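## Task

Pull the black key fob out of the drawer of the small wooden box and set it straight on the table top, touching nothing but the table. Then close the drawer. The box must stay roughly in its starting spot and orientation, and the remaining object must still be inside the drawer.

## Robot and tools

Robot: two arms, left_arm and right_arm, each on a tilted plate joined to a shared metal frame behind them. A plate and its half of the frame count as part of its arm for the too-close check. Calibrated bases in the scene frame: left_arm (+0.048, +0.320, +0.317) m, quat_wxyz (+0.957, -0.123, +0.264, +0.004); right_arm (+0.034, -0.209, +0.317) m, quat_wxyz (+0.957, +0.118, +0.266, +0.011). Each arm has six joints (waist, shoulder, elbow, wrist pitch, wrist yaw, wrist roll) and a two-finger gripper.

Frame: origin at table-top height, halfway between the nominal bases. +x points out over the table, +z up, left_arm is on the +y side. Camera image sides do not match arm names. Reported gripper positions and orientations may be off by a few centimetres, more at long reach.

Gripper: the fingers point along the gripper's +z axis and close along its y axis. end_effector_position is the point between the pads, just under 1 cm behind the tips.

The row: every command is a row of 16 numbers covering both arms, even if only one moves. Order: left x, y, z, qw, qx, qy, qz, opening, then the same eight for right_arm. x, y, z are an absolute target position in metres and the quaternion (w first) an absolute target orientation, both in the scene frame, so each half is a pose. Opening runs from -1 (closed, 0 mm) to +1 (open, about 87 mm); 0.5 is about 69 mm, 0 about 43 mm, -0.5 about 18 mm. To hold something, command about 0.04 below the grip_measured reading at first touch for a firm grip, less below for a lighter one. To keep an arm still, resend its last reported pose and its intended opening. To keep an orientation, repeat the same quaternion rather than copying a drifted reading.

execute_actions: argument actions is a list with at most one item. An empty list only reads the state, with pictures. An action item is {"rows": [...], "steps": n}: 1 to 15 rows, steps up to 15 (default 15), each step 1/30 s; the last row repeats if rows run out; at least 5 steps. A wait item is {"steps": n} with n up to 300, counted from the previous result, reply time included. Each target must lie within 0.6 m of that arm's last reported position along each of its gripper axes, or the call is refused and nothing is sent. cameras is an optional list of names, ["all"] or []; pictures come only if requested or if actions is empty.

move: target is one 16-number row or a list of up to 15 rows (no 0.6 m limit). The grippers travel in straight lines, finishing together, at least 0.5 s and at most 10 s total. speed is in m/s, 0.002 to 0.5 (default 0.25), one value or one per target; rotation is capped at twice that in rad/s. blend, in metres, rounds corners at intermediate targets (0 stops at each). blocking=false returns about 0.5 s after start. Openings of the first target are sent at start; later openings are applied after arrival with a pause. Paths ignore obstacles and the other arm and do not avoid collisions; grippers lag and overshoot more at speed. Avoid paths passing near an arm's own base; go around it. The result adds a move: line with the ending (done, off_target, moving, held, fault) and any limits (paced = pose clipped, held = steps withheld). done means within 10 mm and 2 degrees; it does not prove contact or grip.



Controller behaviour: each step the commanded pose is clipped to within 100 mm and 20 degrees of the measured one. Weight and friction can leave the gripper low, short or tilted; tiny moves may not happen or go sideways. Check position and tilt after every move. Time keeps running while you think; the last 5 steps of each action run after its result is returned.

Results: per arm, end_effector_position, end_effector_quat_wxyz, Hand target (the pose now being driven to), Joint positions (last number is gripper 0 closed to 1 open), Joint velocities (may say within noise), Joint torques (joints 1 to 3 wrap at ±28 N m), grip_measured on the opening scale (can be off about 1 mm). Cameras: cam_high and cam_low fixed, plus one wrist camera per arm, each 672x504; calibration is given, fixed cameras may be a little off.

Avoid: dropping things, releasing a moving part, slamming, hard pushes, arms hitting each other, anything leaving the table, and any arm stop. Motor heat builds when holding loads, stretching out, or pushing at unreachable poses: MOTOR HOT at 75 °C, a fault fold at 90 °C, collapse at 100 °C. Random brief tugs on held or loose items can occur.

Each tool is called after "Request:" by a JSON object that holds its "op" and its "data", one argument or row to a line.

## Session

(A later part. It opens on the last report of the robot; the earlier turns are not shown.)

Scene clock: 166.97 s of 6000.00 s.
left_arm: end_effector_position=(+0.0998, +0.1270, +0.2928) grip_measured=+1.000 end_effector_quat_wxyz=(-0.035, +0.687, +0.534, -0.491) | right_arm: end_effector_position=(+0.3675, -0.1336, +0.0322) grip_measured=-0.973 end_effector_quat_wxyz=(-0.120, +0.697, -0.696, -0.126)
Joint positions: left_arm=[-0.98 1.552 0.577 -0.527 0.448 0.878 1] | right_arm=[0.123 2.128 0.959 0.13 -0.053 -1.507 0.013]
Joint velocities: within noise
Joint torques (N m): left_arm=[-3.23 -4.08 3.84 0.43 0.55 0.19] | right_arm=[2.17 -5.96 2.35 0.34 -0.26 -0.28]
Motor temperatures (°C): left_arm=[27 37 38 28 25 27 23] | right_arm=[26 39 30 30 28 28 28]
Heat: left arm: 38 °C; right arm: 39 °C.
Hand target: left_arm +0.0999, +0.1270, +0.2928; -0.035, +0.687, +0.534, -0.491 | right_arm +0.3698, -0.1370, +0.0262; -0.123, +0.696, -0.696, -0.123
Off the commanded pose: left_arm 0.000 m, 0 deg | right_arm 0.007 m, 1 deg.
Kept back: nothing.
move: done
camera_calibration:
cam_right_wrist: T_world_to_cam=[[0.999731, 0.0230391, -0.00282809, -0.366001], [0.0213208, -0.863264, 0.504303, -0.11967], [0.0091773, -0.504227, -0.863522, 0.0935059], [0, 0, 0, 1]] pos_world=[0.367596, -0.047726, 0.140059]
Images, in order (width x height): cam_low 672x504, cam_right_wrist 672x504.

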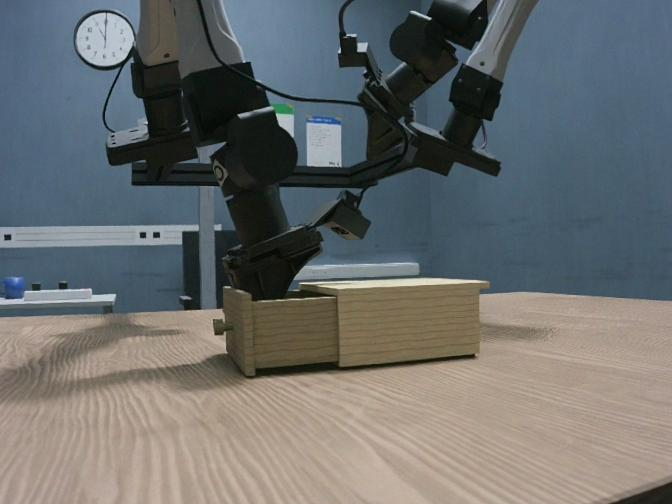

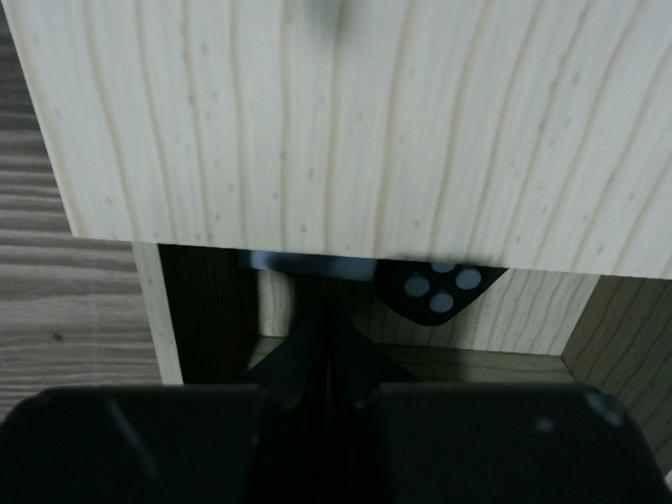

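Request:
{"op": "move", "data": {
  "target": [
    [0.0998,0.127,0.2928,-0.035,0.687,0.534,-0.491,1,0.370,-0.106,0.026,0.1228,-0.6964,0.6964,0.1228,-1]
  ],
  "speed": [0.05],
  "cameras": ["cam_right_wrist","cam_low"]
}}

Scene clock: 168.10 s of 6000.00 s.
left_arm: end_effector_position=(+0.0998, +0.1270, +0.2928) grip_measured=+1.000 end_effector_quat_wxyz=(-0.035, +0.687, +0.534, -0.491) | right_arm: end_effector_position=(+0.3702, -0.1105, +0.0297) grip_measured=-0.973 end_effector_quat_wxyz=(-0.123, +0.697, -0.695, -0.125)
Joint positions: left_arm=[-0.98 1.552 0.577 -0.527 0.448 0.878 1] | right_arm=[0.181 2.166 0.991 0.144 -0.026 -1.46 0.013]
Joint velocities: within noise
Joint torques (N m): left_arm=[-3.22 -4.08 3.85 0.44 0.55 0.18] | right_arm=[5.09 -6.06 2.39 0.31 -0.16 -0.03]
Motor temperatures (°C): left_arm=[27 37 38 28 25 27 23] | right_arm=[26 39 30 30 28 28 28]
Heat: left arm: 38 °C; right arm: 39 °C.
Hand target: left_arm +0.0999, +0.1270, +0.2928; -0.035, +0.687, +0.534, -0.491 | right_arm +0.3700, -0.1061, +0.0261; -0.123, +0.696, -0.696, -0.123
Off the commanded pose: left_arm 0.000 m, 0 deg | right_arm 0.006 m, 0 deg.
Kept back: nothing.
move: done
camera_calibration:
cam_right_wrist: T_world_to_cam=[[0.999713, 0.0236775, 0.00362677, -0.369393], [0.0186676, -0.864994, 0.501434, -0.0976676], [0.0150098, -0.501223, -0.865188, 0.101262], [0, 0, 0, 1]] pos_world=[0.36959, -0.0249807, 0.137924]
Images, in order (width x height): cam_low 672x504, cam_right_wrist 672x504.

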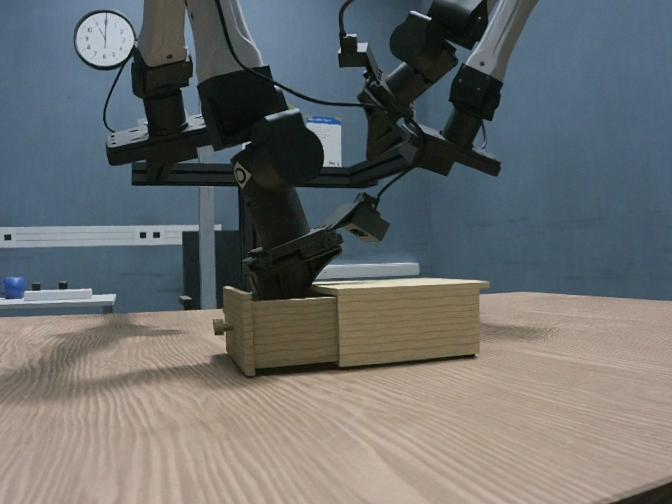

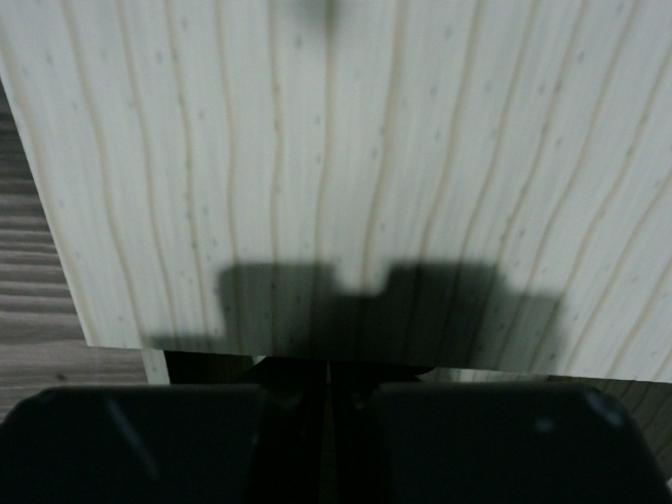

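Request:
{"op": "execute_actions", "data": {
  "actions": []
}}

Scene clock: 169.30 s of 6000.00 s.
left_arm: end_effector_position=(+0.0998, +0.1270, +0.2928) grip_measured=+1.000 end_effector_quat_wxyz=(-0.035, +0.687, +0.534, -0.491) | right_arm: end_effector_position=(+0.3702, -0.1109, +0.0297) grip_measured=-0.973 end_effector_quat_wxyz=(-0.122, +0.696, -0.696, -0.124)
Joint positions: left_arm=[-0.98 1.552 0.577 -0.527 0.448 0.878 1] | right_arm=[0.181 2.166 0.991 0.144 -0.024 -1.457 0.013]
Joint velocities: within noise
Joint torques (N m): left_arm=[-3.19 -4.05 3.85 0.43 0.54 0.18] | right_arm=[5 -6.04 2.41 0.3 -0.22 -0.05]
Motor temperatures (°C): left_arm=[27 37 38 28 25 27 23] | right_arm=[26 39 30 30 28 28 28]
Heat: left arm: 38 °C; right arm: 39 °C.
Hand target: left_arm +0.0999, +0.1270, +0.2928; -0.035, +0.687, +0.534, -0.491 | right_arm +0.3699, -0.1061, +0.0261; -0.123, +0.696, -0.696, -0.123
Off the commanded pose: left_arm 0.000 m, 0 deg | right_arm 0.006 m, 0 deg.
Steps of this call (1-36: nothing new was sent). Readings (end_effector_position of left_arm | right_arm):
1: (+0.0998, +0.1270, +0.2928) | (+0.3702, -0.1106, +0.0297)
2: (+0.0998, +0.1270, +0.2928) | (+0.3702, -0.1106, +0.0297)
4: (+0.0998, +0.1270, +0.2928) | (+0.3702, -0.1107, +0.0297)
8: (+0.0998, +0.1270, +0.2928) | (+0.3702, -0.1108, +0.0297)
36: the state above
camera_calibration:
cam_right_wrist: T_world_to_cam=[[0.999781, 0.0207377, 0.00276985, -0.369627], [0.0165246, -0.863899, 0.503394, -0.0971377], [0.0128321, -0.503238, -0.864053, 0.101566], [0, 0, 0, 1]] pos_world=[0.369848, -0.02514, 0.137681]

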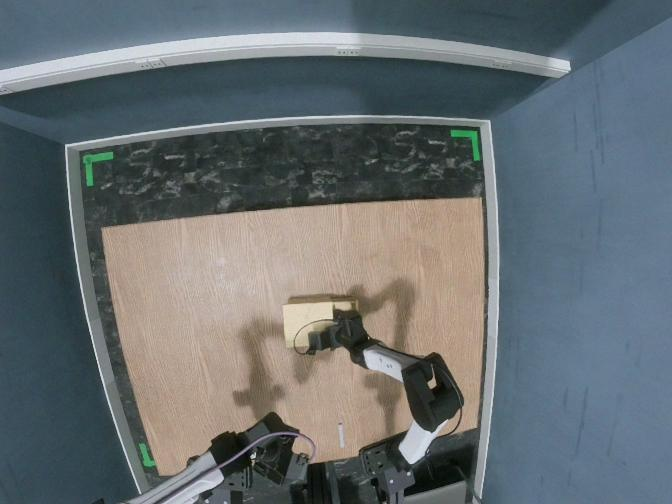

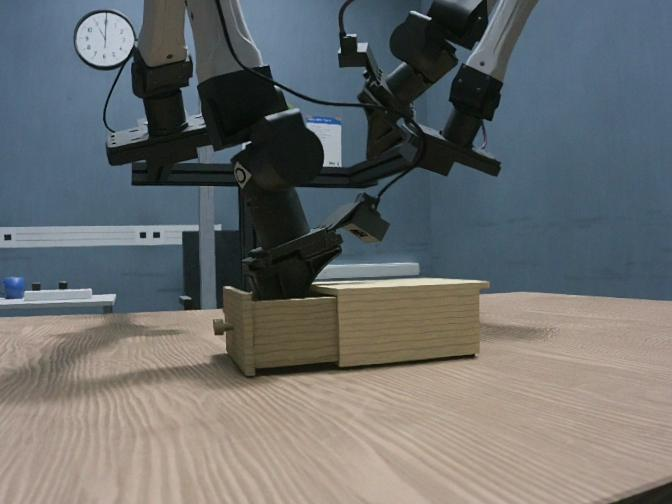

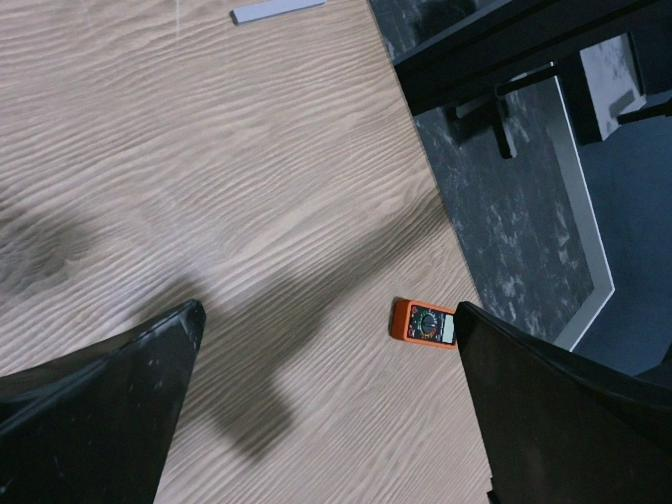

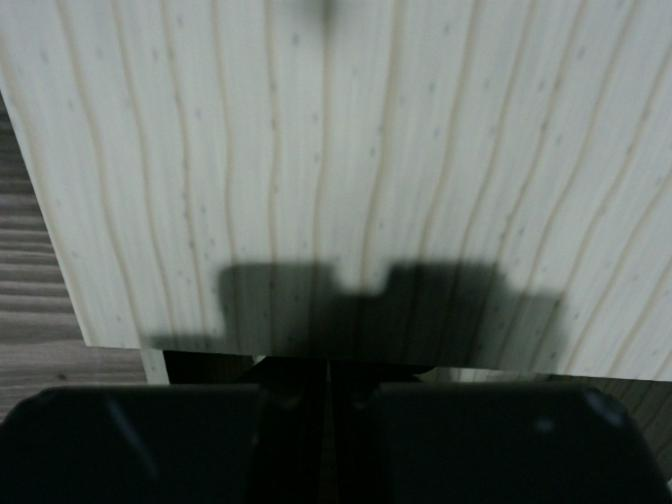

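Request:
{"op": "move", "data": {
  "target": [0.0998, 0.127, 0.2928, -0.035, 0.687, 0.534, -0.491, 1, 0.3705, -0.0975, 0.0265, 0.1228, -0.6964, 0.6964, 0.1228, -1],
  "speed": 0.03,
  "cameras": ["cam_right_wrist", "cam_low"]
}}

Request:
{"op": "move", "data": {
  "target": [
    [0.0998, 0.127, 0.2928, -0.035, 0.687, 0.534, -0.491, 1, 0.3705, -0.123, 0.032, 0.1228, -0.6964, 0.6964, 0.1228, -1],
    [0.0998, 0.127, 0.2928, -0.035, 0.687, 0.534, -0.491, 1, 0.3705, -0.127, 0.14, 0.1228, -0.6964, 0.6964, 0.1228, -1],
    [0.0998, 0.127, 0.2928, -0.035, 0.687, 0.534, -0.491, 1, 0.385, -0.135, 0.15, 0.2099, 0.0341, 0.9774, -0.0073, -1]
  ],
  "speed": [0.05, 0.12, 0.25],
  "cameras": ["cam_right_wrist", "cam_low"]
}}

Scene clock: 170.27 s of 6000.00 s.
left_arm: end_effector_position=(+0.0998, +0.1270, +0.2928) grip_measured=+1.000 end_effector_quat_wxyz=(-0.035, +0.687, +0.534, -0.491) | right_arm: end_effector_position=(+0.3713, -0.1107, +0.0297) grip_measured=-0.973 end_effector_quat_wxyz=(-0.116, +0.694, -0.701, -0.116)
Joint positions: left_arm=[-0.98 1.552 0.577 -0.527 0.448 0.878 1] | right_arm=[0.192 2.171 0.998 0.144 0.005 -1.437 0.013]
Joint velocities: within noise
Joint torques (N m): left_arm=[-3.22 -4.05 3.81 0.43 0.54 0.2] | right_arm=[6.35 -5.71 2.73 0.33 -0.37 -0.1]
Motor temperatures (°C): left_arm=[27 37 38 28 25 27 23] | right_arm=[26 39 29 30 28 28 28]
Heat: left arm: 38 °C; right arm: 39 °C.
Hand target: left_arm +0.0999, +0.1270, +0.2928; -0.035, +0.687, +0.534, -0.491 | right_arm +0.3701, -0.0978, +0.0269; -0.123, +0.696, -0.696, -0.123
Off the commanded pose: left_arm 0.000 m, 0 deg | right_arm 0.014 m, 1 deg.
Kept back: nothing.
move: off_target (right_arm)
camera_calibration:
cam_right_wrist: T_world_to_cam=[[0.999945, 0.00980439, 0.00372746, -0.372107], [0.00641006, -0.852485, 0.522712, -0.0926003], [0.00830248, -0.52266, -0.852501, 0.100788], [0, 0, 0, 1]] pos_world=[0.371844, -0.0226142, 0.135712]
Images, in order (width x height): cam_low 672x504, cam_right_wrist 672x504.

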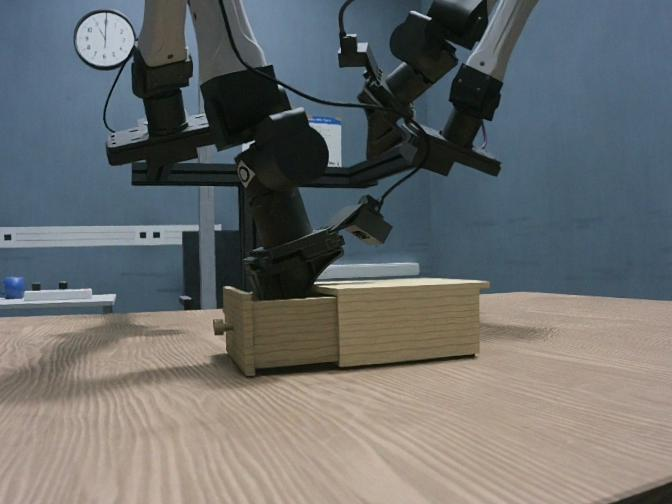

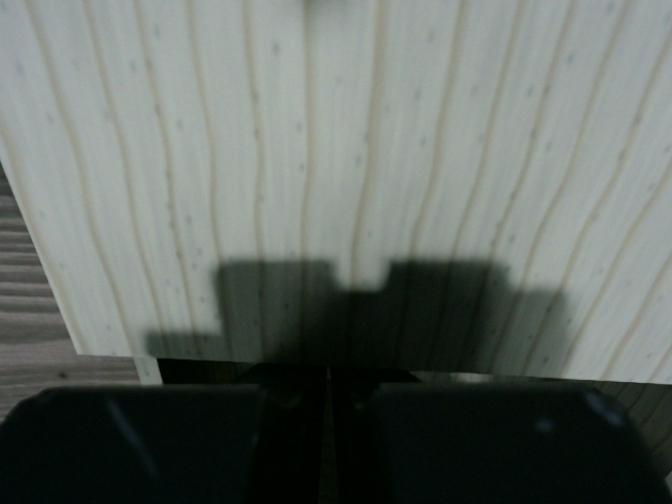

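Scene clock: 175.63 s of 6000.00 s.
left_arm: end_effector_position=(+0.0998, +0.1270, +0.2928) grip_measured=+1.000 end_effector_quat_wxyz=(-0.035, +0.687, +0.534, -0.491) | right_arm: end_effector_position=(+0.3755, -0.1374, +0.1411) grip_measured=-0.973 end_effector_quat_wxyz=(+0.191, +0.024, +0.981, -0.010)
Joint positions: left_arm=[-0.98 1.552 0.577 -0.527 0.448 0.878 1] | right_arm=[0.306 1.707 0.666 0.343 0.471 0.113 0.013]
Joint velocities: within noise
Joint torques (N m): left_arm=[-3.19 -4.1 3.85 0.44 0.54 0.2] | right_arm=[4.64 -8.31 3.11 0.99 0.15 -0.03]
Motor temperatures (°C): left_arm=[27 37 38 28 25 27 23] | right_arm=[26 40 29 30 28 28 28]
Heat: left arm: 38 °C; right arm: 40 °C.
Hand target: left_arm +0.0999, +0.1270, +0.2928; -0.035, +0.687, +0.534, -0.491 | right_arm +0.3850, -0.1351, +0.1499; +0.210, +0.034, +0.977, -0.007
Off the commanded pose: left_arm 0.000 m, 0 deg | right_arm 0.013 m, 3 deg.
Kept back: nothing.
move: off_target (right_arm)
camera_calibration:
cam_right_wrist: T_world_to_cam=[[-0.0307462, -0.999396, 0.0162224, -0.129874], [-0.879909, 0.0347621, 0.473869, 0.288017], [-0.474147, 0.00029549, -0.880446, 0.438798], [0, 0, 0, 1]] pos_world=[0.45749, -0.139937, 0.251963]
Images, in order (width x height): cam_low 672x504, cam_right_wrist 672x504.

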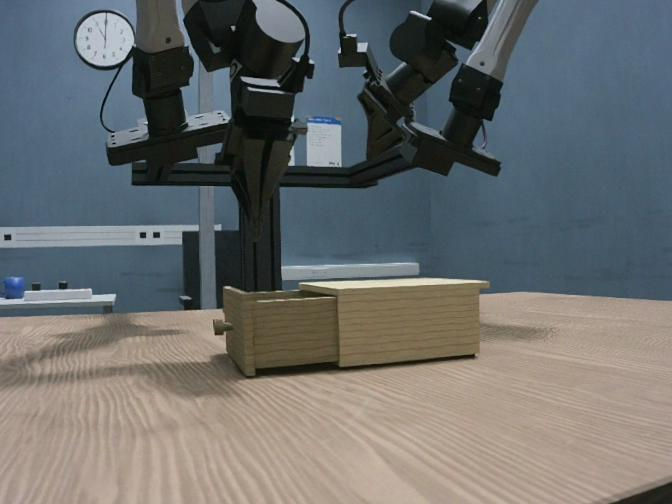

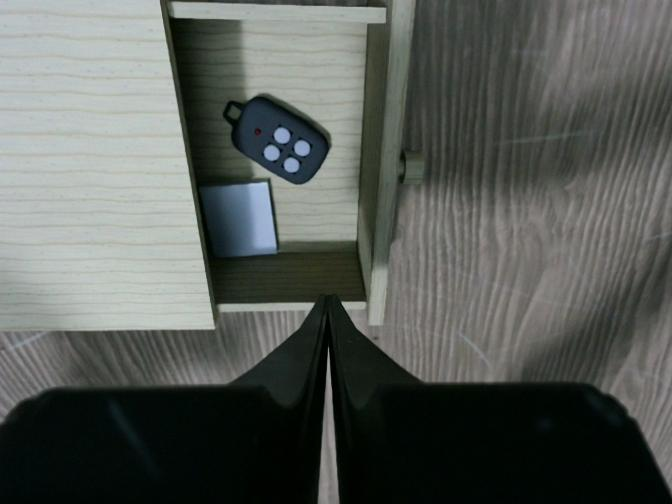

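Request:
{"op": "move", "data": {
  "target": [0.0998, 0.127, 0.2928, -0.035, 0.687, 0.534, -0.491, 1, 0.410, -0.127, 0.12, 0.1, -0.6373, 0.7594, 0.0839, 0.08],
  "speed": 0.2,
  "cameras": ["cam_right_wrist", "cam_low"]
}}

Scene clock: 182.90 s of 6000.00 s.
left_arm: end_effector_position=(+0.0998, +0.1270, +0.2928) grip_measured=+1.000 end_effector_quat_wxyz=(-0.035, +0.687, +0.534, -0.491) | right_arm: end_effector_position=(+0.4104, -0.1258, +0.1253) grip_measured=+0.080 end_effector_quat_wxyz=(+0.106, -0.635, +0.761, +0.077)
Joint positions: left_arm=[-0.98 1.552 0.577 -0.527 0.448 0.878 1] | right_arm=[0.264 1.855 1.02 -0.149 0.125 -1.219 0.54]
Joint velocities: within noise
Joint torques (N m): left_arm=[-3.23 -4.03 3.82 0.45 0.54 0.2] | right_arm=[2.99 -6.15 5.57 0.19 -0.35 -0.25]
Motor temperatures (°C): left_arm=[27 37 38 28 25 27 23] | right_arm=[26 39 29 30 28 28 28]
Heat: left arm: 38 °C; right arm: 39 °C.
Hand target: left_arm +0.0999, +0.1270, +0.2928; -0.035, +0.687, +0.534, -0.491 | right_arm +0.4100, -0.1271, +0.1201; +0.100, -0.637, +0.760, +0.084
Off the commanded pose: left_arm 0.000 m, 0 deg | right_arm 0.005 m, 1 deg.
Kept back: nothing.
move: done
camera_calibration:
cam_right_wrist: T_world_to_cam=[[0.986614, -0.161843, 0.0200104, -0.429514], [-0.143461, -0.803039, 0.578401, -0.0949639], [-0.0775412, -0.573529, -0.815507, 0.198321], [0, 0, 0, 1]] pos_world=[0.425519, -0.0320306, 0.225254]
Images, in order (width x height): cam_low 672x504, cam_right_wrist 672x504.

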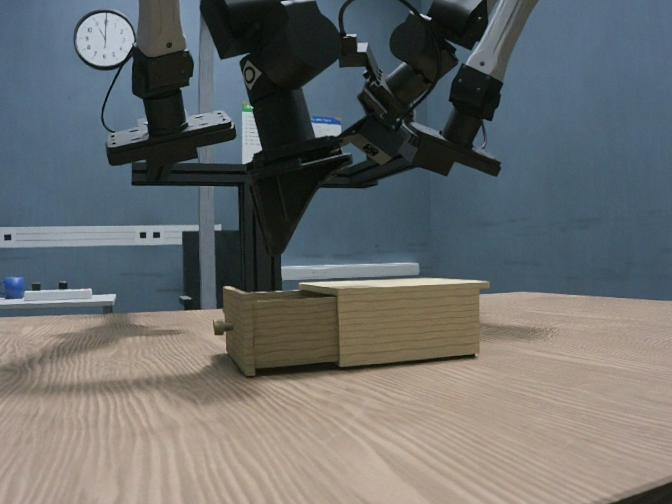

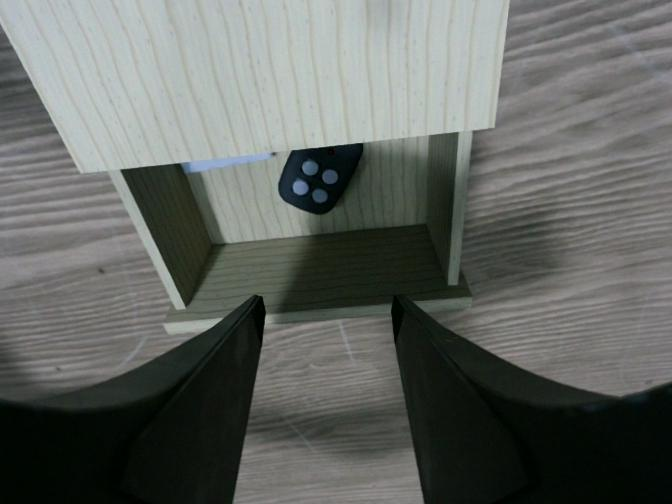

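Request:
{"op": "move", "data": {
  "target": [
    [0.0998, 0.127, 0.2928, -0.035, 0.687, 0.534, -0.491, 1, 0.405, -0.128, 0.075, 0.1, -0.6373, 0.7594, 0.0839, 0.12]
  ],
  "speed": 0.1,
  "cameras": ["cam_right_wrist"]
}}

Scene clock: 184.50 s of 6000.00 s.
left_arm: end_effector_position=(+0.0998, +0.1270, +0.2928) grip_measured=+1.000 end_effector_quat_wxyz=(-0.035, +0.687, +0.534, -0.491) | right_arm: end_effector_position=(+0.4009, -0.1279, +0.0804) grip_measured=+0.120 end_effector_quat_wxyz=(+0.095, -0.638, +0.760, +0.083)
Joint positions: left_arm=[-0.98 1.552 0.577 -0.527 0.448 0.878 1] | right_arm=[0.22 2 1.038 -0.043 0.102 -1.258 0.56]
Joint velocities: within noise
Joint torques (N m): left_arm=[-3.22 -4.05 3.82 0.43 0.54 0.18] | right_arm=[3.14 -6.35 4.29 0.38 -0.34 -0.27]
Motor temperatures (°C): left_arm=[27 37 38 28 25 27 23] | right_arm=[26 39 30 30 28 28 28]
Heat: left arm: 38 °C; right arm: 39 °C.
Hand target: left_arm +0.0999, +0.1270, +0.2928; -0.035, +0.687, +0.534, -0.491 | right_arm +0.4049, -0.1281, +0.0751; +0.100, -0.637, +0.760, +0.084
Off the commanded pose: left_arm 0.000 m, 0 deg | right_arm 0.007 m, 1 deg.
Kept back: nothing.
move: done
camera_calibration:
cam_right_wrist: T_world_to_cam=[[0.988411, -0.151784, -0.00239746, -0.417247], [-0.12162, -0.801238, 0.585855, -0.0811167], [-0.0908441, -0.578773, -0.810413, 0.164066], [0, 0, 0, 1]] pos_world=[0.41745, -0.0333681, 0.179483]
Images, in order (width x height): cam_right_wrist 672x504.

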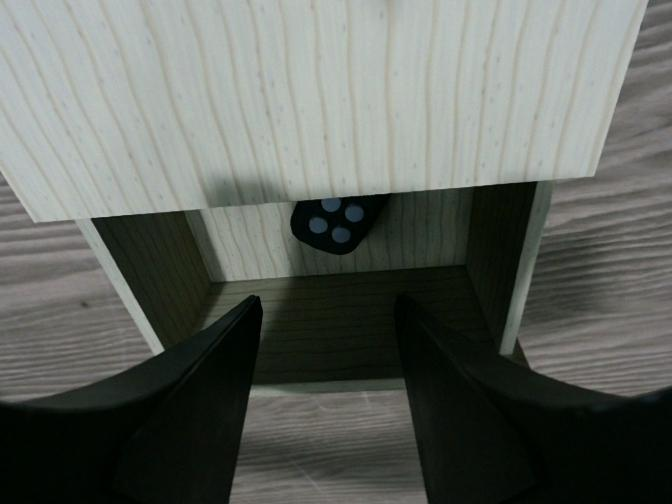

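Request:
{"op": "move", "data": {
  "target": [
    [0.0998, 0.127, 0.2928, -0.035, 0.687, 0.534, -0.491, 1, 0.409, -0.128, 0.040, 0.1, -0.6373, 0.7594, 0.0839, 0.12]
  ],
  "speed": 0.06,
  "cameras": ["cam_right_wrist"]
}}

Scene clock: 185.80 s of 6000.00 s.
left_arm: end_effector_position=(+0.0998, +0.1270, +0.2928) grip_measured=+1.000 end_effector_quat_wxyz=(-0.035, +0.687, +0.534, -0.491) | right_arm: end_effector_position=(+0.4062, -0.1273, +0.0462) grip_measured=+0.120 end_effector_quat_wxyz=(+0.095, -0.638, +0.760, +0.083)
Joint positions: left_arm=[-0.98 1.552 0.577 -0.527 0.448 0.878 1] | right_arm=[0.188 2.126 1.107 0.018 0.085 -1.285 0.56]
Joint velocities: within noise
Joint torques (N m): left_arm=[-3.23 -4.07 3.79 0.43 0.54 0.19] | right_arm=[3.17 -6.61 3.69 0.4 -0.33 -0.26]
Motor temperatures (°C): left_arm=[27 37 38 28 25 27 23] | right_arm=[26 39 30 30 28 28 28]
Heat: left arm: 38 °C; right arm: 39 °C.
Hand target: left_arm +0.0999, +0.1270, +0.2928; -0.035, +0.687, +0.534, -0.491 | right_arm +0.4089, -0.1281, +0.0402; +0.100, -0.637, +0.759, +0.084
Off the commanded pose: left_arm 0.000 m, 0 deg | right_arm 0.007 m, 1 deg.
Kept back: nothing.
move: done
camera_calibration:
cam_right_wrist: T_world_to_cam=[[0.988419, -0.15175, -0.000777988, -0.422572], [-0.122601, -0.801561, 0.585208, -0.0595496], [-0.0894289, -0.578335, -0.810883, 0.136604], [0, 0, 0, 1]] pos_world=[0.422593, -0.032855, 0.14529]
Images, in order (width x height): cam_right_wrist 672x504.

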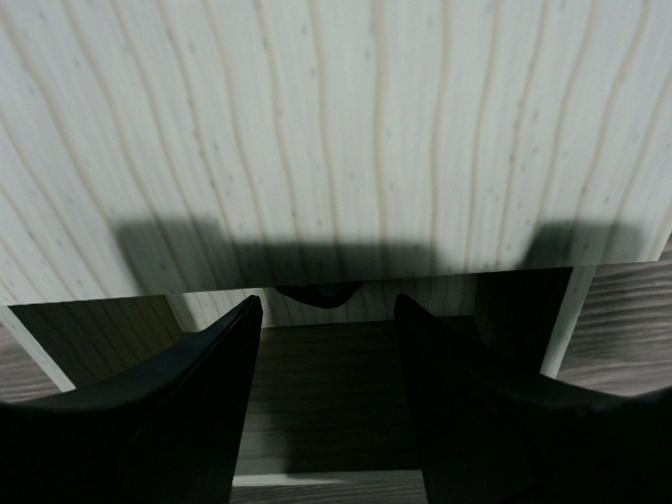

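Request:
{"op": "move", "data": {
  "target": [
    [0.0998, 0.127, 0.2928, -0.035, 0.687, 0.534, -0.491, 1, 0.4055, -0.1255, 0.0255, 0.1, -0.6373, 0.7594, 0.0839, 0.12]
  ],
  "speed": 0.05,
  "cameras": ["cam_right_wrist", "cam_low"]
}}

Scene clock: 187.00 s of 6000.00 s.
left_arm: end_effector_position=(+0.0998, +0.1270, +0.2928) grip_measured=+1.000 end_effector_quat_wxyz=(-0.035, +0.687, +0.534, -0.491) | right_arm: end_effector_position=(+0.4035, -0.1243, +0.0319) grip_measured=+0.120 end_effector_quat_wxyz=(+0.096, -0.638, +0.759, +0.083)
Joint positions: left_arm=[-0.98 1.552 0.577 -0.527 0.448 0.878 1] | right_arm=[0.184 2.178 1.121 0.057 0.082 -1.29 0.56]
Joint velocities: within noise
Joint torques (N m): left_arm=[-3.21 -4.1 3.82 0.43 0.55 0.2] | right_arm=[3.21 -6.61 3.43 0.37 -0.36 -0.23]
Motor temperatures (°C): left_arm=[27 37 38 28 25 27 23] | right_arm=[26 39 29 30 28 28 28]
Heat: left arm: 38 °C; right arm: 39 °C.
Hand target: left_arm +0.0999, +0.1270, +0.2928; -0.035, +0.687, +0.534, -0.491 | right_arm +0.4055, -0.1255, +0.0257; +0.100, -0.637, +0.759, +0.084
Off the commanded pose: left_arm 0.000 m, 0 deg | right_arm 0.007 m, 0 deg.
Kept back: nothing.
move: done
camera_calibration:
cam_right_wrist: T_world_to_cam=[[0.988463, -0.151465, 0.00031052, -0.419451], [-0.123095, -0.802122, 0.584336, -0.0489859], [-0.0882575, -0.577632, -0.811512, 0.126148], [0, 0, 0, 1]] pos_world=[0.419715, -0.0299578, 0.131125]
Images, in order (width x height): cam_low 672x504, cam_right_wrist 672x504.

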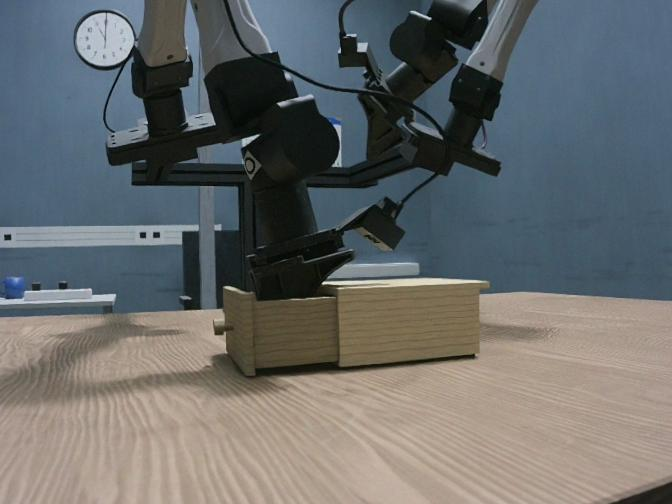

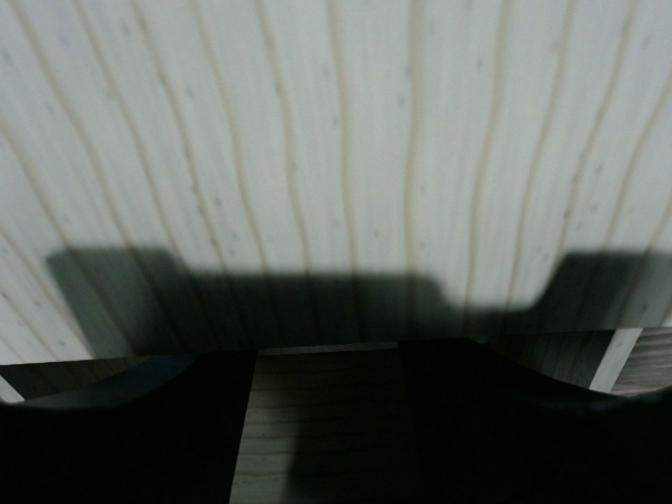

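Request:
{"op": "execute_actions", "data": {
  "actions": [
    {"rows": [[0.0998,0.127,0.2928,-0.035,0.687,0.534,-0.491,1,0.4055,-0.1255,0.0255,0.1,-0.6373,0.7594,0.0839,0.08],[0.0998,0.127,0.2928,-0.035,0.687,0.534,-0.491,1,0.4055,-0.1255,0.0255,0.1,-0.6373,0.7594,0.0839,0.06],[0.0998,0.127,0.2928,-0.035,0.687,0.534,-0.491,1,0.4055,-0.1255,0.0255,0.1,-0.6373,0.7594,0.0839,0.04],[0.0998,0.127,0.2928,-0.035,0.687,0.534,-0.491,1,0.4055,-0.1255,0.0255,0.1,-0.6373,0.7594,0.0839,0.02],[0.0998,0.127,0.2928,-0.035,0.687,0.534,-0.491,1,0.4055,-0.1255,0.0255,0.1,-0.6373,0.7594,0.0839,0.0],[0.0998,0.127,0.2928,-0.035,0.687,0.534,-0.491,1,0.4055,-0.1255,0.0255,0.1,-0.6373,0.7594,0.0839,-0.02],[0.0998,0.127,0.2928,-0.035,0.687,0.534,-0.491,1,0.4055,-0.1255,0.0255,0.1,-0.6373,0.7594,0.0839,-0.04],[0.0998,0.127,0.2928,-0.035,0.687,0.534,-0.491,1,0.4055,-0.1255,0.0255,0.1,-0.6373,0.7594,0.0839,-0.06],[0.0998,0.127,0.2928,-0.035,0.687,0.534,-0.491,1,0.4055,-0.1255,0.0255,0.1,-0.6373,0.7594,0.0839,-0.08]], "steps": 15}
  ]
}}

Request:
{"op": "execute_actions", "data": {
  "actions": [
    {"rows": [[0.0998,0.127,0.2928,-0.035,0.687,0.534,-0.491,1,0.4055,-0.1255,0.0255,0.1,-0.6373,0.7594,0.0839,-0.09],[0.0998,0.127,0.2928,-0.035,0.687,0.534,-0.491,1,0.4055,-0.1255,0.0255,0.1,-0.6373,0.7594,0.0839,-0.1],[0.0998,0.127,0.2928,-0.035,0.687,0.534,-0.491,1,0.4055,-0.1255,0.0255,0.1,-0.6373,0.7594,0.0839,-0.12],[0.0998,0.127,0.2928,-0.035,0.687,0.534,-0.491,1,0.4055,-0.1255,0.0255,0.1,-0.6373,0.7594,0.0839,-0.14],[0.0998,0.127,0.2928,-0.035,0.687,0.534,-0.491,1,0.4055,-0.1255,0.0255,0.1,-0.6373,0.7594,0.0839,-0.16],[0.0998,0.127,0.2928,-0.035,0.687,0.534,-0.491,1,0.4055,-0.1255,0.0255,0.1,-0.6373,0.7594,0.0839,-0.18],[0.0998,0.127,0.2928,-0.035,0.687,0.534,-0.491,1,0.4055,-0.1255,0.0255,0.1,-0.6373,0.7594,0.0839,-0.20]], "steps": 15}
  ]
}}

Scene clock: 187.93 s of 6000.00 s.
left_arm: end_effector_position=(+0.0998, +0.1270, +0.2928) grip_measured=+1.000 end_effector_quat_wxyz=(-0.035, +0.687, +0.534, -0.491) | right_arm: end_effector_position=(+0.4036, -0.1242, +0.0319) grip_measured=-0.077 end_effector_quat_wxyz=(+0.096, -0.638, +0.759, +0.083)
Joint positions: left_arm=[-0.98 1.552 0.577 -0.527 0.448 0.878 1] | right_arm=[0.184 2.178 1.121 0.057 0.081 -1.29 0.462]
Joint velocities: left_arm=[within noise] | right_arm=[-0.012 -0.002 -0.007 0.037 -0.037 0.007 -0.062]
Joint torques (N m): left_arm=[-3.22 -4.1 3.79 0.44 0.55 0.19] | right_arm=[3.19 -6.76 3.49 0.41 -0.37 -0.25]
Motor temperatures (°C): left_arm=[27 37 38 28 25 27 23] | right_arm=[26 39 29 30 28 28 28]
Heat: left arm: 38 °C; right arm: 39 °C.
Steps of this call (1-18: nothing new was sent; 19-28: this action's first 10). Readings (end_effector_position of left_arm | right_arm):
19: (+0.0998, +0.1270, +0.2928) | (+0.4036, -0.1243, +0.0319)
20: (+0.0998, +0.1270, +0.2928) | (+0.4036, -0.1243, +0.0319)
22: (+0.0998, +0.1270, +0.2928) | (+0.4036, -0.1243, +0.0319)
26: (+0.0998, +0.1270, +0.2928) | (+0.4036, -0.1243, +0.0319)
28: the state above

Scene clock: 188.43 s of 6000.00 s.
left_arm: end_effector_position=(+0.0998, +0.1270, +0.2928) grip_measured=+1.000 end_effector_quat_wxyz=(-0.035, +0.687, +0.534, -0.491) | right_arm: end_effector_position=(+0.4036, -0.1244, +0.0319) grip_measured=-0.165 end_effector_quat_wxyz=(+0.096, -0.638, +0.759, +0.083)
Joint positions: left_arm=[-0.98 1.552 0.577 -0.527 0.448 0.878 1] | right_arm=[0.184 2.178 1.121 0.057 0.082 -1.29 0.418]
Joint velocities: within noise
Joint torques (N m): left_arm=[-3.19 -4.07 3.81 0.43 0.53 0.18] | right_arm=[3.1 -6.58 3.43 0.36 -0.34 -0.23]
Motor temperatures (°C): left_arm=[27 37 38 28 25 27 23] | right_arm=[26 39 29 30 28 28 28]
Heat: left arm: 38 °C; right arm: 39 °C.
Off your previous action's commanded pose at its last step (step 5 of this call): left_arm 0.000 m, 0 deg | right_arm 0.007 m, 0 deg.
Steps of this call (1-5: your previous action's last 5; 6-15: this action's first 10). Readings (end_effector_position of left_arm | right_arm):
6: (+0.0998, +0.1270, +0.2928) | (+0.4036, -0.1242, +0.0319)
7: (+0.0998, +0.1270, +0.2928) | (+0.4036, -0.1242, +0.0319)
9: (+0.0998, +0.1270, +0.2928) | (+0.4036, -0.1242, +0.0319)
13: (+0.0998, +0.1270, +0.2928) | (+0.4036, -0.1244, +0.0319)
15: the state above

Request:
{"op": "execute_actions", "data": {
  "actions": [],
  "cameras": ["cam_right_wrist"]
}}

Scene clock: 188.60 s of 6000.00 s.
left_arm: end_effector_position=(+0.0998, +0.1270, +0.2928) grip_measured=+1.000 end_effector_quat_wxyz=(-0.035, +0.687, +0.534, -0.491) | right_arm: end_effector_position=(+0.4036, -0.1244, +0.0319) grip_measured=-0.165 end_effector_quat_wxyz=(+0.096, -0.638, +0.759, +0.083)
Joint positions: left_arm=[-0.98 1.552 0.577 -0.527 0.448 0.878 1] | right_arm=[0.184 2.178 1.121 0.057 0.082 -1.29 0.418]
Joint velocities: within noise
Joint torques (N m): left_arm=[-3.22 -4.1 3.78 0.43 0.54 0.18] | right_arm=[3.14 -6.69 3.51 0.41 -0.35 -0.24]
Motor temperatures (°C): left_arm=[27 37 38 28 25 27 23] | right_arm=[26 39 29 30 28 28 28]
Heat: left arm: 38 °C; right arm: 39 °C.
Hand target: left_arm +0.0999, +0.1270, +0.2928; -0.035, +0.687, +0.534, -0.491 | right_arm +0.4054, -0.1256, +0.0257; +0.100, -0.637, +0.759, +0.084
Off the commanded pose: left_arm 0.000 m, 0 deg | right_arm 0.007 m, 0 deg.
Steps of this call (1-5: your previous action's last 5). Readings (end_effector_position of left_arm | right_arm):
1: (+0.0998, +0.1270, +0.2928) | (+0.4036, -0.1244, +0.0319)
2: (+0.0998, +0.1270, +0.2928) | (+0.4036, -0.1244, +0.0319)
4: (+0.0998, +0.1270, +0.2928) | (+0.4036, -0.1244, +0.0319)
5: the state above
camera_calibration:
cam_right_wrist: T_world_to_cam=[[0.98844, -0.151611, 0.000753182, -0.419582], [-0.123446, -0.801908, 0.584555, -0.048859], [-0.0880212, -0.577891, -0.811354, 0.125991], [0, 0, 0, 1]] pos_world=[0.41979, -0.0299845, 0.1311]
Images, in order (width x height): cam_right_wrist 672x504.

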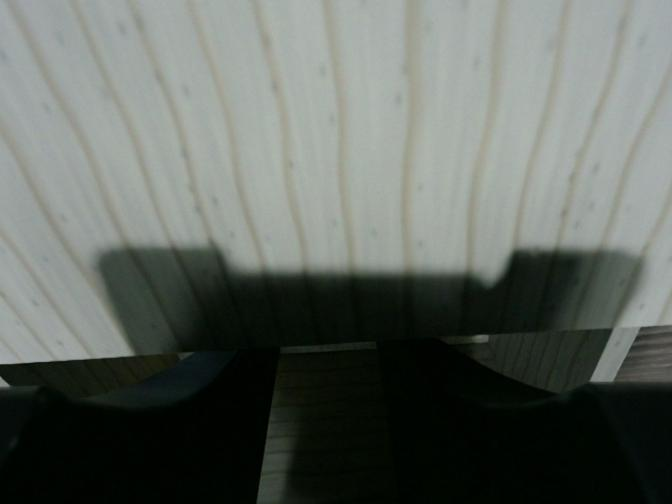

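Request:
{"op": "execute_actions", "data": {
  "actions": [
    {"rows": [[0.0998,0.127,0.2928,-0.035,0.687,0.534,-0.491,1,0.4055,-0.1255,0.0255,0.1,-0.6373,0.7594,0.0839,-0.22],[0.0998,0.127,0.2928,-0.035,0.687,0.534,-0.491,1,0.4055,-0.1255,0.0255,0.1,-0.6373,0.7594,0.0839,-0.24]], "steps": 15}
  ]
}}

Request:
{"op": "execute_actions", "data": {
  "actions": [],
  "cameras": []
}}

Scene clock: 189.17 s of 6000.00 s.
left_arm: end_effector_position=(+0.0998, +0.1270, +0.2928) grip_measured=+1.000 end_effector_quat_wxyz=(-0.035, +0.687, +0.534, -0.491) | right_arm: end_effector_position=(+0.4036, -0.1244, +0.0319) grip_measured=-0.165 end_effector_quat_wxyz=(+0.096, -0.638, +0.759, +0.083)
Joint positions: left_arm=[-0.98 1.552 0.577 -0.527 0.448 0.878 1] | right_arm=[0.184 2.178 1.121 0.057 0.082 -1.29 0.418]
Joint velocities: within noise
Joint torques (N m): left_arm=[-3.22 -4.1 3.78 0.43 0.53 0.2] | right_arm=[3.19 -6.64 3.54 0.39 -0.35 -0.22]
Motor temperatures (°C): left_arm=[27 37 38 28 25 27 23] | right_arm=[26 39 29 30 28 28 28]
Heat: left arm: 38 °C; right arm: 39 °C.
Steps of this call (1-7: nothing new was sent; 8-17: this action's first 10). Readings (end_effector_position of left_arm | right_arm):
8: (+0.0998, +0.1270, +0.2928) | (+0.4036, -0.1244, +0.0319)
9: (+0.0998, +0.1270, +0.2928) | (+0.4036, -0.1244, +0.0319)
11: (+0.0998, +0.1270, +0.2928) | (+0.4036, -0.1244, +0.0319)
15: (+0.0998, +0.1270, +0.2928) | (+0.4036, -0.1244, +0.0319)
17: the state above

Scene clock: 189.33 s of 6000.00 s.
left_arm: end_effector_position=(+0.0998, +0.1270, +0.2928) grip_measured=+1.000 end_effector_quat_wxyz=(-0.035, +0.687, +0.534, -0.491) | right_arm: end_effector_position=(+0.4036, -0.1244, +0.0319) grip_measured=-0.165 end_effector_quat_wxyz=(+0.096, -0.638, +0.759, +0.083)
Joint positions: left_arm=[-0.98 1.552 0.577 -0.527 0.448 0.878 1] | right_arm=[0.184 2.178 1.121 0.057 0.082 -1.29 0.418]
Joint velocities: within noise
Joint torques (N m): left_arm=[-3.22 -4.08 3.79 0.44 0.54 0.19] | right_arm=[3.29 -6.67 3.48 0.41 -0.33 -0.24]
Motor temperatures (°C): left_arm=[27 37 38 28 25 27 23] | right_arm=[26 39 29 30 28 28 28]
Heat: left arm: 38 °C; right arm: 39 °C.
Hand target: left_arm +0.0999, +0.1270, +0.2928; -0.035, +0.687, +0.534, -0.491 | right_arm +0.4054, -0.1256, +0.0257; +0.100, -0.637, +0.759, +0.084
Off the commanded pose: left_arm 0.000 m, 0 deg | right_arm 0.007 m, 0 deg.
Steps of this call (1-5: your previous action's last 5). Readings (end_effector_position of left_arm | right_arm):
1: (+0.0998, +0.1270, +0.2928) | (+0.4036, -0.1244, +0.0319)
2: (+0.0998, +0.1270, +0.2928) | (+0.4036, -0.1244, +0.0319)
4: (+0.0998, +0.1270, +0.2928) | (+0.4036, -0.1244, +0.0319)
5: the state above
No camera images: "cameras" was empty.

Request:
{"op": "move", "data": {
  "target": [
    [0.0998, 0.127, 0.2928, -0.035, 0.687, 0.534, -0.491, 1, 0.4055, -0.1265, 0.042, 0.1, -0.6373, 0.7594, 0.0839, -0.24],
    [0.0998, 0.127, 0.2928, -0.035, 0.687, 0.534, -0.491, 1, 0.4055, -0.137, 0.050, 0.1, -0.6373, 0.7594, 0.0839, -0.24]
  ],
  "speed": 0.04,
  "cameras": ["cam_right_wrist", "cam_low"]
}}

Scene clock: 190.67 s of 6000.00 s.
left_arm: end_effector_position=(+0.0998, +0.1270, +0.2928) grip_measured=+1.000 end_effector_quat_wxyz=(-0.035, +0.687, +0.534, -0.491) | right_arm: end_effector_position=(+0.3959, -0.1319, +0.0390) grip_measured=-0.173 end_effector_quat_wxyz=(+0.089, -0.639, +0.759, +0.087)
Joint positions: left_arm=[-0.98 1.552 0.577 -0.527 0.448 0.878 1] | right_arm=[0.175 2.14 1.085 0.04 0.079 -1.296 0.413]
Joint velocities: within noise
Joint torques (N m): left_arm=[-3.19 -4.04 3.85 0.43 0.54 0.18] | right_arm=[3.25 -11.3 1.63 0.07 -0.34 -0.23]
Motor temperatures (°C): left_arm=[27 37 38 28 25 27 23] | right_arm=[26 39 29 30 28 28 28]
Heat: left arm: 38 °C; right arm: 39 °C.
Hand target: left_arm +0.0999, +0.1270, +0.2928; -0.035, +0.687, +0.534, -0.491 | right_arm +0.4054, -0.1369, +0.0496; +0.100, -0.637, +0.759, +0.084
Off the commanded pose: left_arm 0.000 m, 0 deg | right_arm 0.015 m, 1 deg.
Kept back: nothing.
move: off_target (right_arm)
camera_calibration:
cam_right_wrist: T_world_to_cam=[[0.98889, -0.147915, -0.0147267, -0.41224], [-0.110892, -0.800068, 0.589571, -0.0649416], [-0.0989888, -0.581388, -0.807582, 0.130504], [0, 0, 0, 1]] pos_world=[0.413377, -0.037061, 0.137609]
Images, in order (width x height): cam_low 672x504, cam_right_wrist 672x504.

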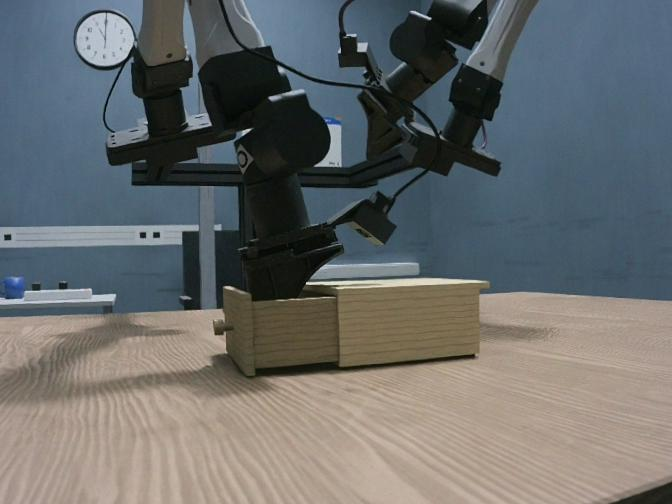

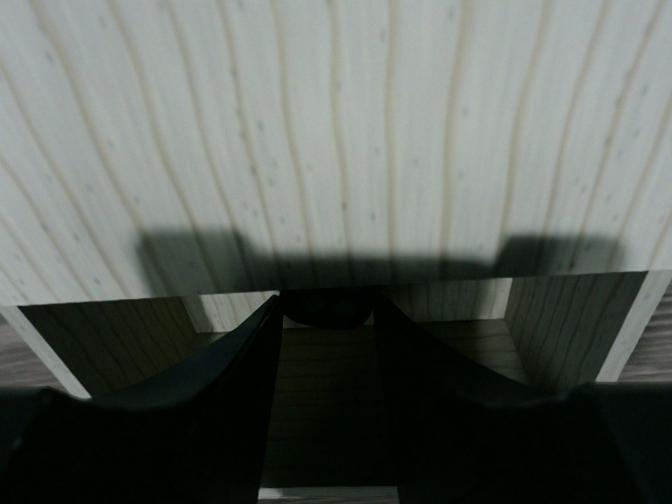

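Request:
{"op": "move", "data": {
  "target": [
    [0.0998, 0.127, 0.2928, -0.035, 0.687, 0.534, -0.491, 1, 0.410, -0.1385, 0.058, 0.1, -0.6373, 0.7594, 0.0839, -0.24]
  ],
  "speed": 0.04,
  "cameras": ["cam_right_wrist"]
}}

Scene clock: 191.60 s of 6000.00 s.
left_arm: end_effector_position=(+0.0998, +0.1270, +0.2928) grip_measured=+1.000 end_effector_quat_wxyz=(-0.035, +0.687, +0.534, -0.491) | right_arm: end_effector_position=(+0.3976, -0.1340, +0.0460) grip_measured=-0.173 end_effector_quat_wxyz=(+0.086, -0.640, +0.759, +0.088)
Joint positions: left_arm=[-0.98 1.552 0.577 -0.527 0.448 0.878 1] | right_arm=[0.175 2.115 1.085 0.009 0.079 -1.297 0.413]
Joint velocities: within noise
Joint torques (N m): left_arm=[-3.22 -4.05 3.79 0.43 0.54 0.19] | right_arm=[3.19 -11.45 2.44 0.11 -0.36 -0.22]
Motor temperatures (°C): left_arm=[27 37 38 28 25 27 23] | right_arm=[26 39 29 30 28 28 28]
Heat: left arm: 38 °C; right arm: 39 °C.
Hand target: left_arm +0.0999, +0.1270, +0.2928; -0.035, +0.687, +0.534, -0.491 | right_arm +0.4099, -0.1385, +0.0576; +0.100, -0.637, +0.759, +0.084
Off the commanded pose: left_arm 0.000 m, 0 deg | right_arm 0.018 m, 2 deg.
Kept back: nothing.
move: off_target (right_arm)
camera_calibration:
cam_right_wrist: T_world_to_cam=[[0.989121, -0.145744, -0.0199689, -0.413683], [-0.105984, -0.800162, 0.590346, -0.0725254], [-0.102018, -0.581807, -0.806903, 0.136204], [0, 0, 0, 1]] pos_world=[0.415391, -0.0390794, 0.144458]
Images, in order (width x height): cam_right_wrist 672x504.

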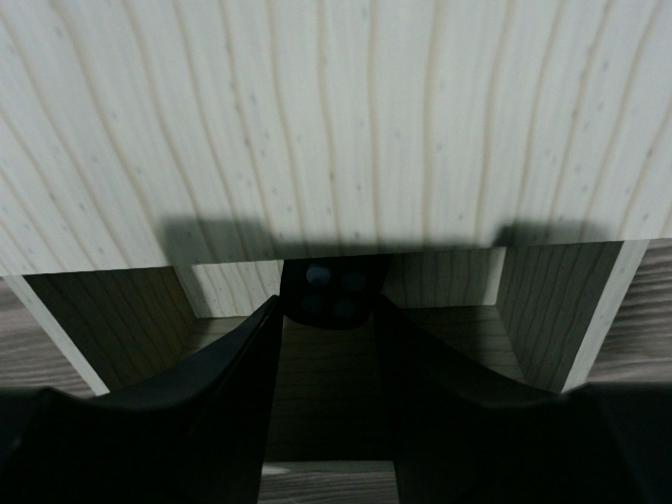

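Request:
{"op": "move", "data": {
  "target": [
    [0.0998, 0.127, 0.2928, -0.035, 0.687, 0.534, -0.491, 1, 0.412, -0.1435, 0.062, 0.1, -0.6373, 0.7594, 0.0839, -0.24],
    [0.0998, 0.127, 0.2928, -0.035, 0.687, 0.534, -0.491, 1, 0.412, -0.1435, 0.1, 0.1, -0.6373, 0.7594, 0.0839, -0.24]
  ],
  "speed": 0.05,
  "cameras": ["cam_right_wrist", "cam_low"]
}}

Scene clock: 193.23 s of 6000.00 s.
left_arm: end_effector_position=(+0.0998, +0.1270, +0.2928) grip_measured=+1.000 end_effector_quat_wxyz=(-0.035, +0.687, +0.534, -0.491) | right_arm: end_effector_position=(+0.4056, -0.1454, +0.0865) grip_measured=-0.173 end_effector_quat_wxyz=(+0.090, -0.639, +0.759, +0.088)
Joint positions: left_arm=[-0.98 1.552 0.577 -0.527 0.448 0.878 1] | right_arm=[0.176 1.965 1.051 -0.102 0.076 -1.295 0.413]
Joint velocities: within noise
Joint torques (N m): left_arm=[-3.17 -4.07 3.79 0.44 0.55 0.19] | right_arm=[5.12 -11.38 2.22 0.1 -0.22 -0.08]
Motor temperatures (°C): left_arm=[27 37 38 28 25 27 23] | right_arm=[26 40 29 30 28 28 28]
Heat: left arm: 38 °C; right arm: 40 °C.
Hand target: left_arm +0.0999, +0.1270, +0.2928; -0.035, +0.687, +0.534, -0.491 | right_arm +0.4119, -0.1435, +0.0994; +0.100, -0.637, +0.759, +0.084
Off the commanded pose: left_arm 0.000 m, 0 deg | right_arm 0.015 m, 1 deg.
Kept back: nothing.
move: off_target (right_arm)
camera_calibration:
cam_right_wrist: T_world_to_cam=[[0.988889, -0.147798, -0.0159794, -0.423014], [-0.110434, -0.802314, 0.586597, -0.102945], [-0.0995182, -0.578315, -0.809721, 0.162762], [0, 0, 0, 1]] pos_world=[0.423142, -0.0509868, 0.18542]
Images, in order (width x height): cam_low 672x504, cam_right_wrist 672x504.

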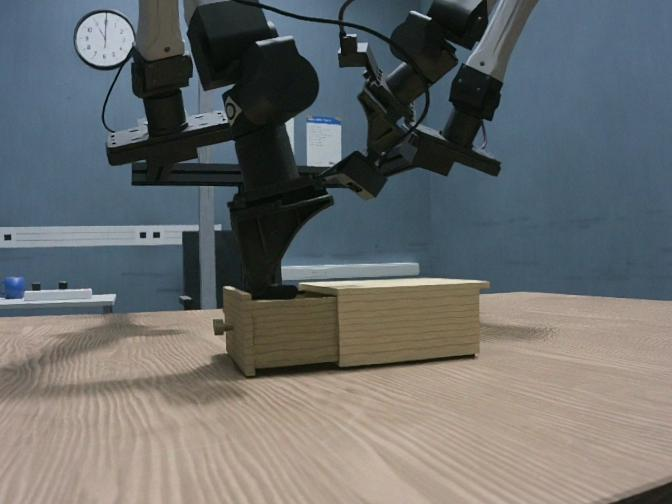

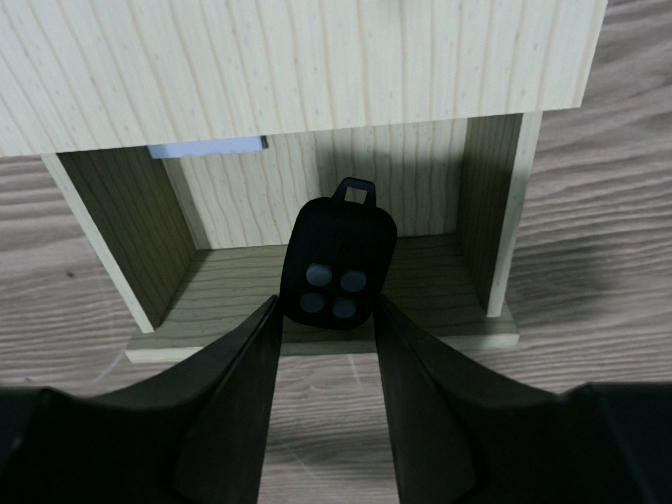

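Request:
{"op": "move", "data": {
  "target": [
    [0.0998, 0.127, 0.2928, -0.035, 0.687, 0.534, -0.491, 1, 0.412, -0.1475, 0.16, 0.1, -0.6373, 0.7594, 0.0839, -0.24],
    [0.0998, 0.127, 0.2928, -0.035, 0.687, 0.534, -0.491, 1, 0.38, -0.33, 0.14, 0.1, -0.6373, 0.7594, 0.0839, -0.24],
    [0.0998, 0.127, 0.2928, -0.035, 0.687, 0.534, -0.491, 1, 0.38, -0.345, 0.06, 0.1, -0.6373, 0.7594, 0.0839, -0.24]
  ],
  "speed": [0.12, 0.2, 0.12],
  "blend": [0.03, 0.03, 0],
  "cameras": ["cam_right_wrist", "cam_low", "cam_high"]
}}

Scene clock: 196.23 s of 6000.00 s.
left_arm: end_effector_position=(+0.0998, +0.1270, +0.2928) grip_measured=+1.000 end_effector_quat_wxyz=(-0.035, +0.687, +0.534, -0.491) | right_arm: end_effector_position=(+0.3766, -0.3431, +0.0644) grip_measured=-0.173 end_effector_quat_wxyz=(+0.093, -0.636, +0.761, +0.086)
Joint positions: left_arm=[-0.98 1.552 0.577 -0.527 0.448 0.878 1] | right_arm=[-0.402 1.915 1.031 -0.161 -0.23 -1.783 0.413]
Joint velocities: within noise
Joint torques (N m): left_arm=[-3.19 -4.1 3.81 0.42 0.54 0.19] | right_arm=[-0.16 -6.6 3.88 0.12 -0.39 -0.23]
Motor temperatures (°C): left_arm=[27 37 38 28 25 27 23] | right_arm=[26 40 29 30 28 28 28]
Heat: left arm: 38 °C; right arm: 40 °C.
Hand target: left_arm +0.0999, +0.1270, +0.2928; -0.035, +0.687, +0.534, -0.491 | right_arm +0.3798, -0.3450, +0.0601; +0.100, -0.637, +0.760, +0.084
Off the commanded pose: left_arm 0.000 m, 0 deg | right_arm 0.006 m, 1 deg.
Kept back: nothing.
move: done
camera_calibration:
cam_right_wrist: T_world_to_cam=[[0.987716, -0.156059, -0.00797169, -0.426734], [-0.121982, -0.801913, 0.584855, -0.247186], [-0.0976644, -0.576698, -0.811098, 0.0275963], [0, 0, 0, 1]] pos_world=[0.394035, -0.248903, 0.16355]
Images, in order (width x height): cam_high 672x504, cam_low 672x504, cam_right_wrist 672x504.

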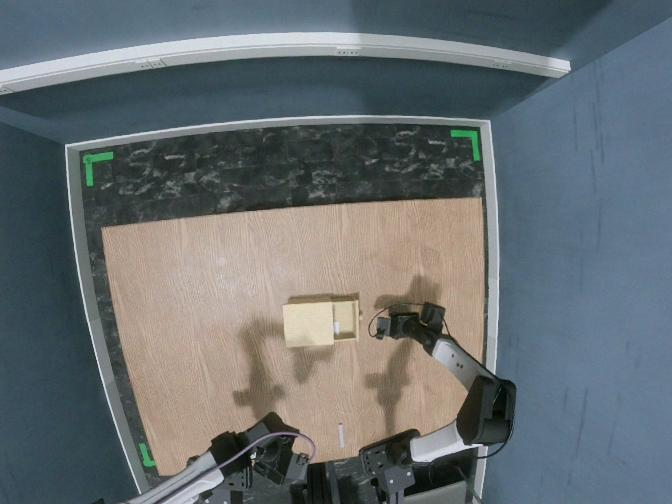

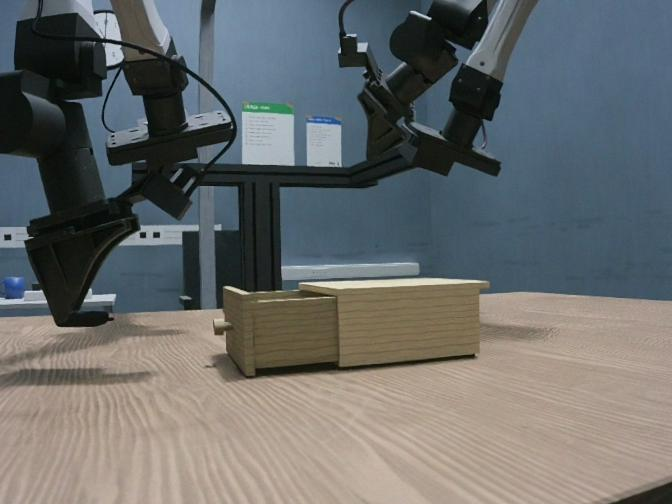

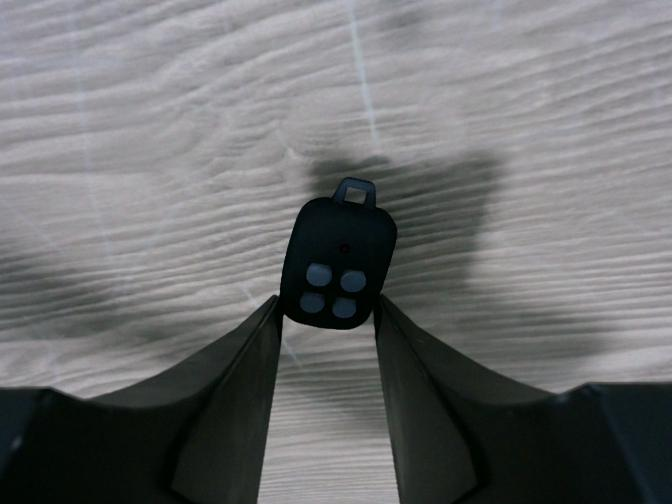

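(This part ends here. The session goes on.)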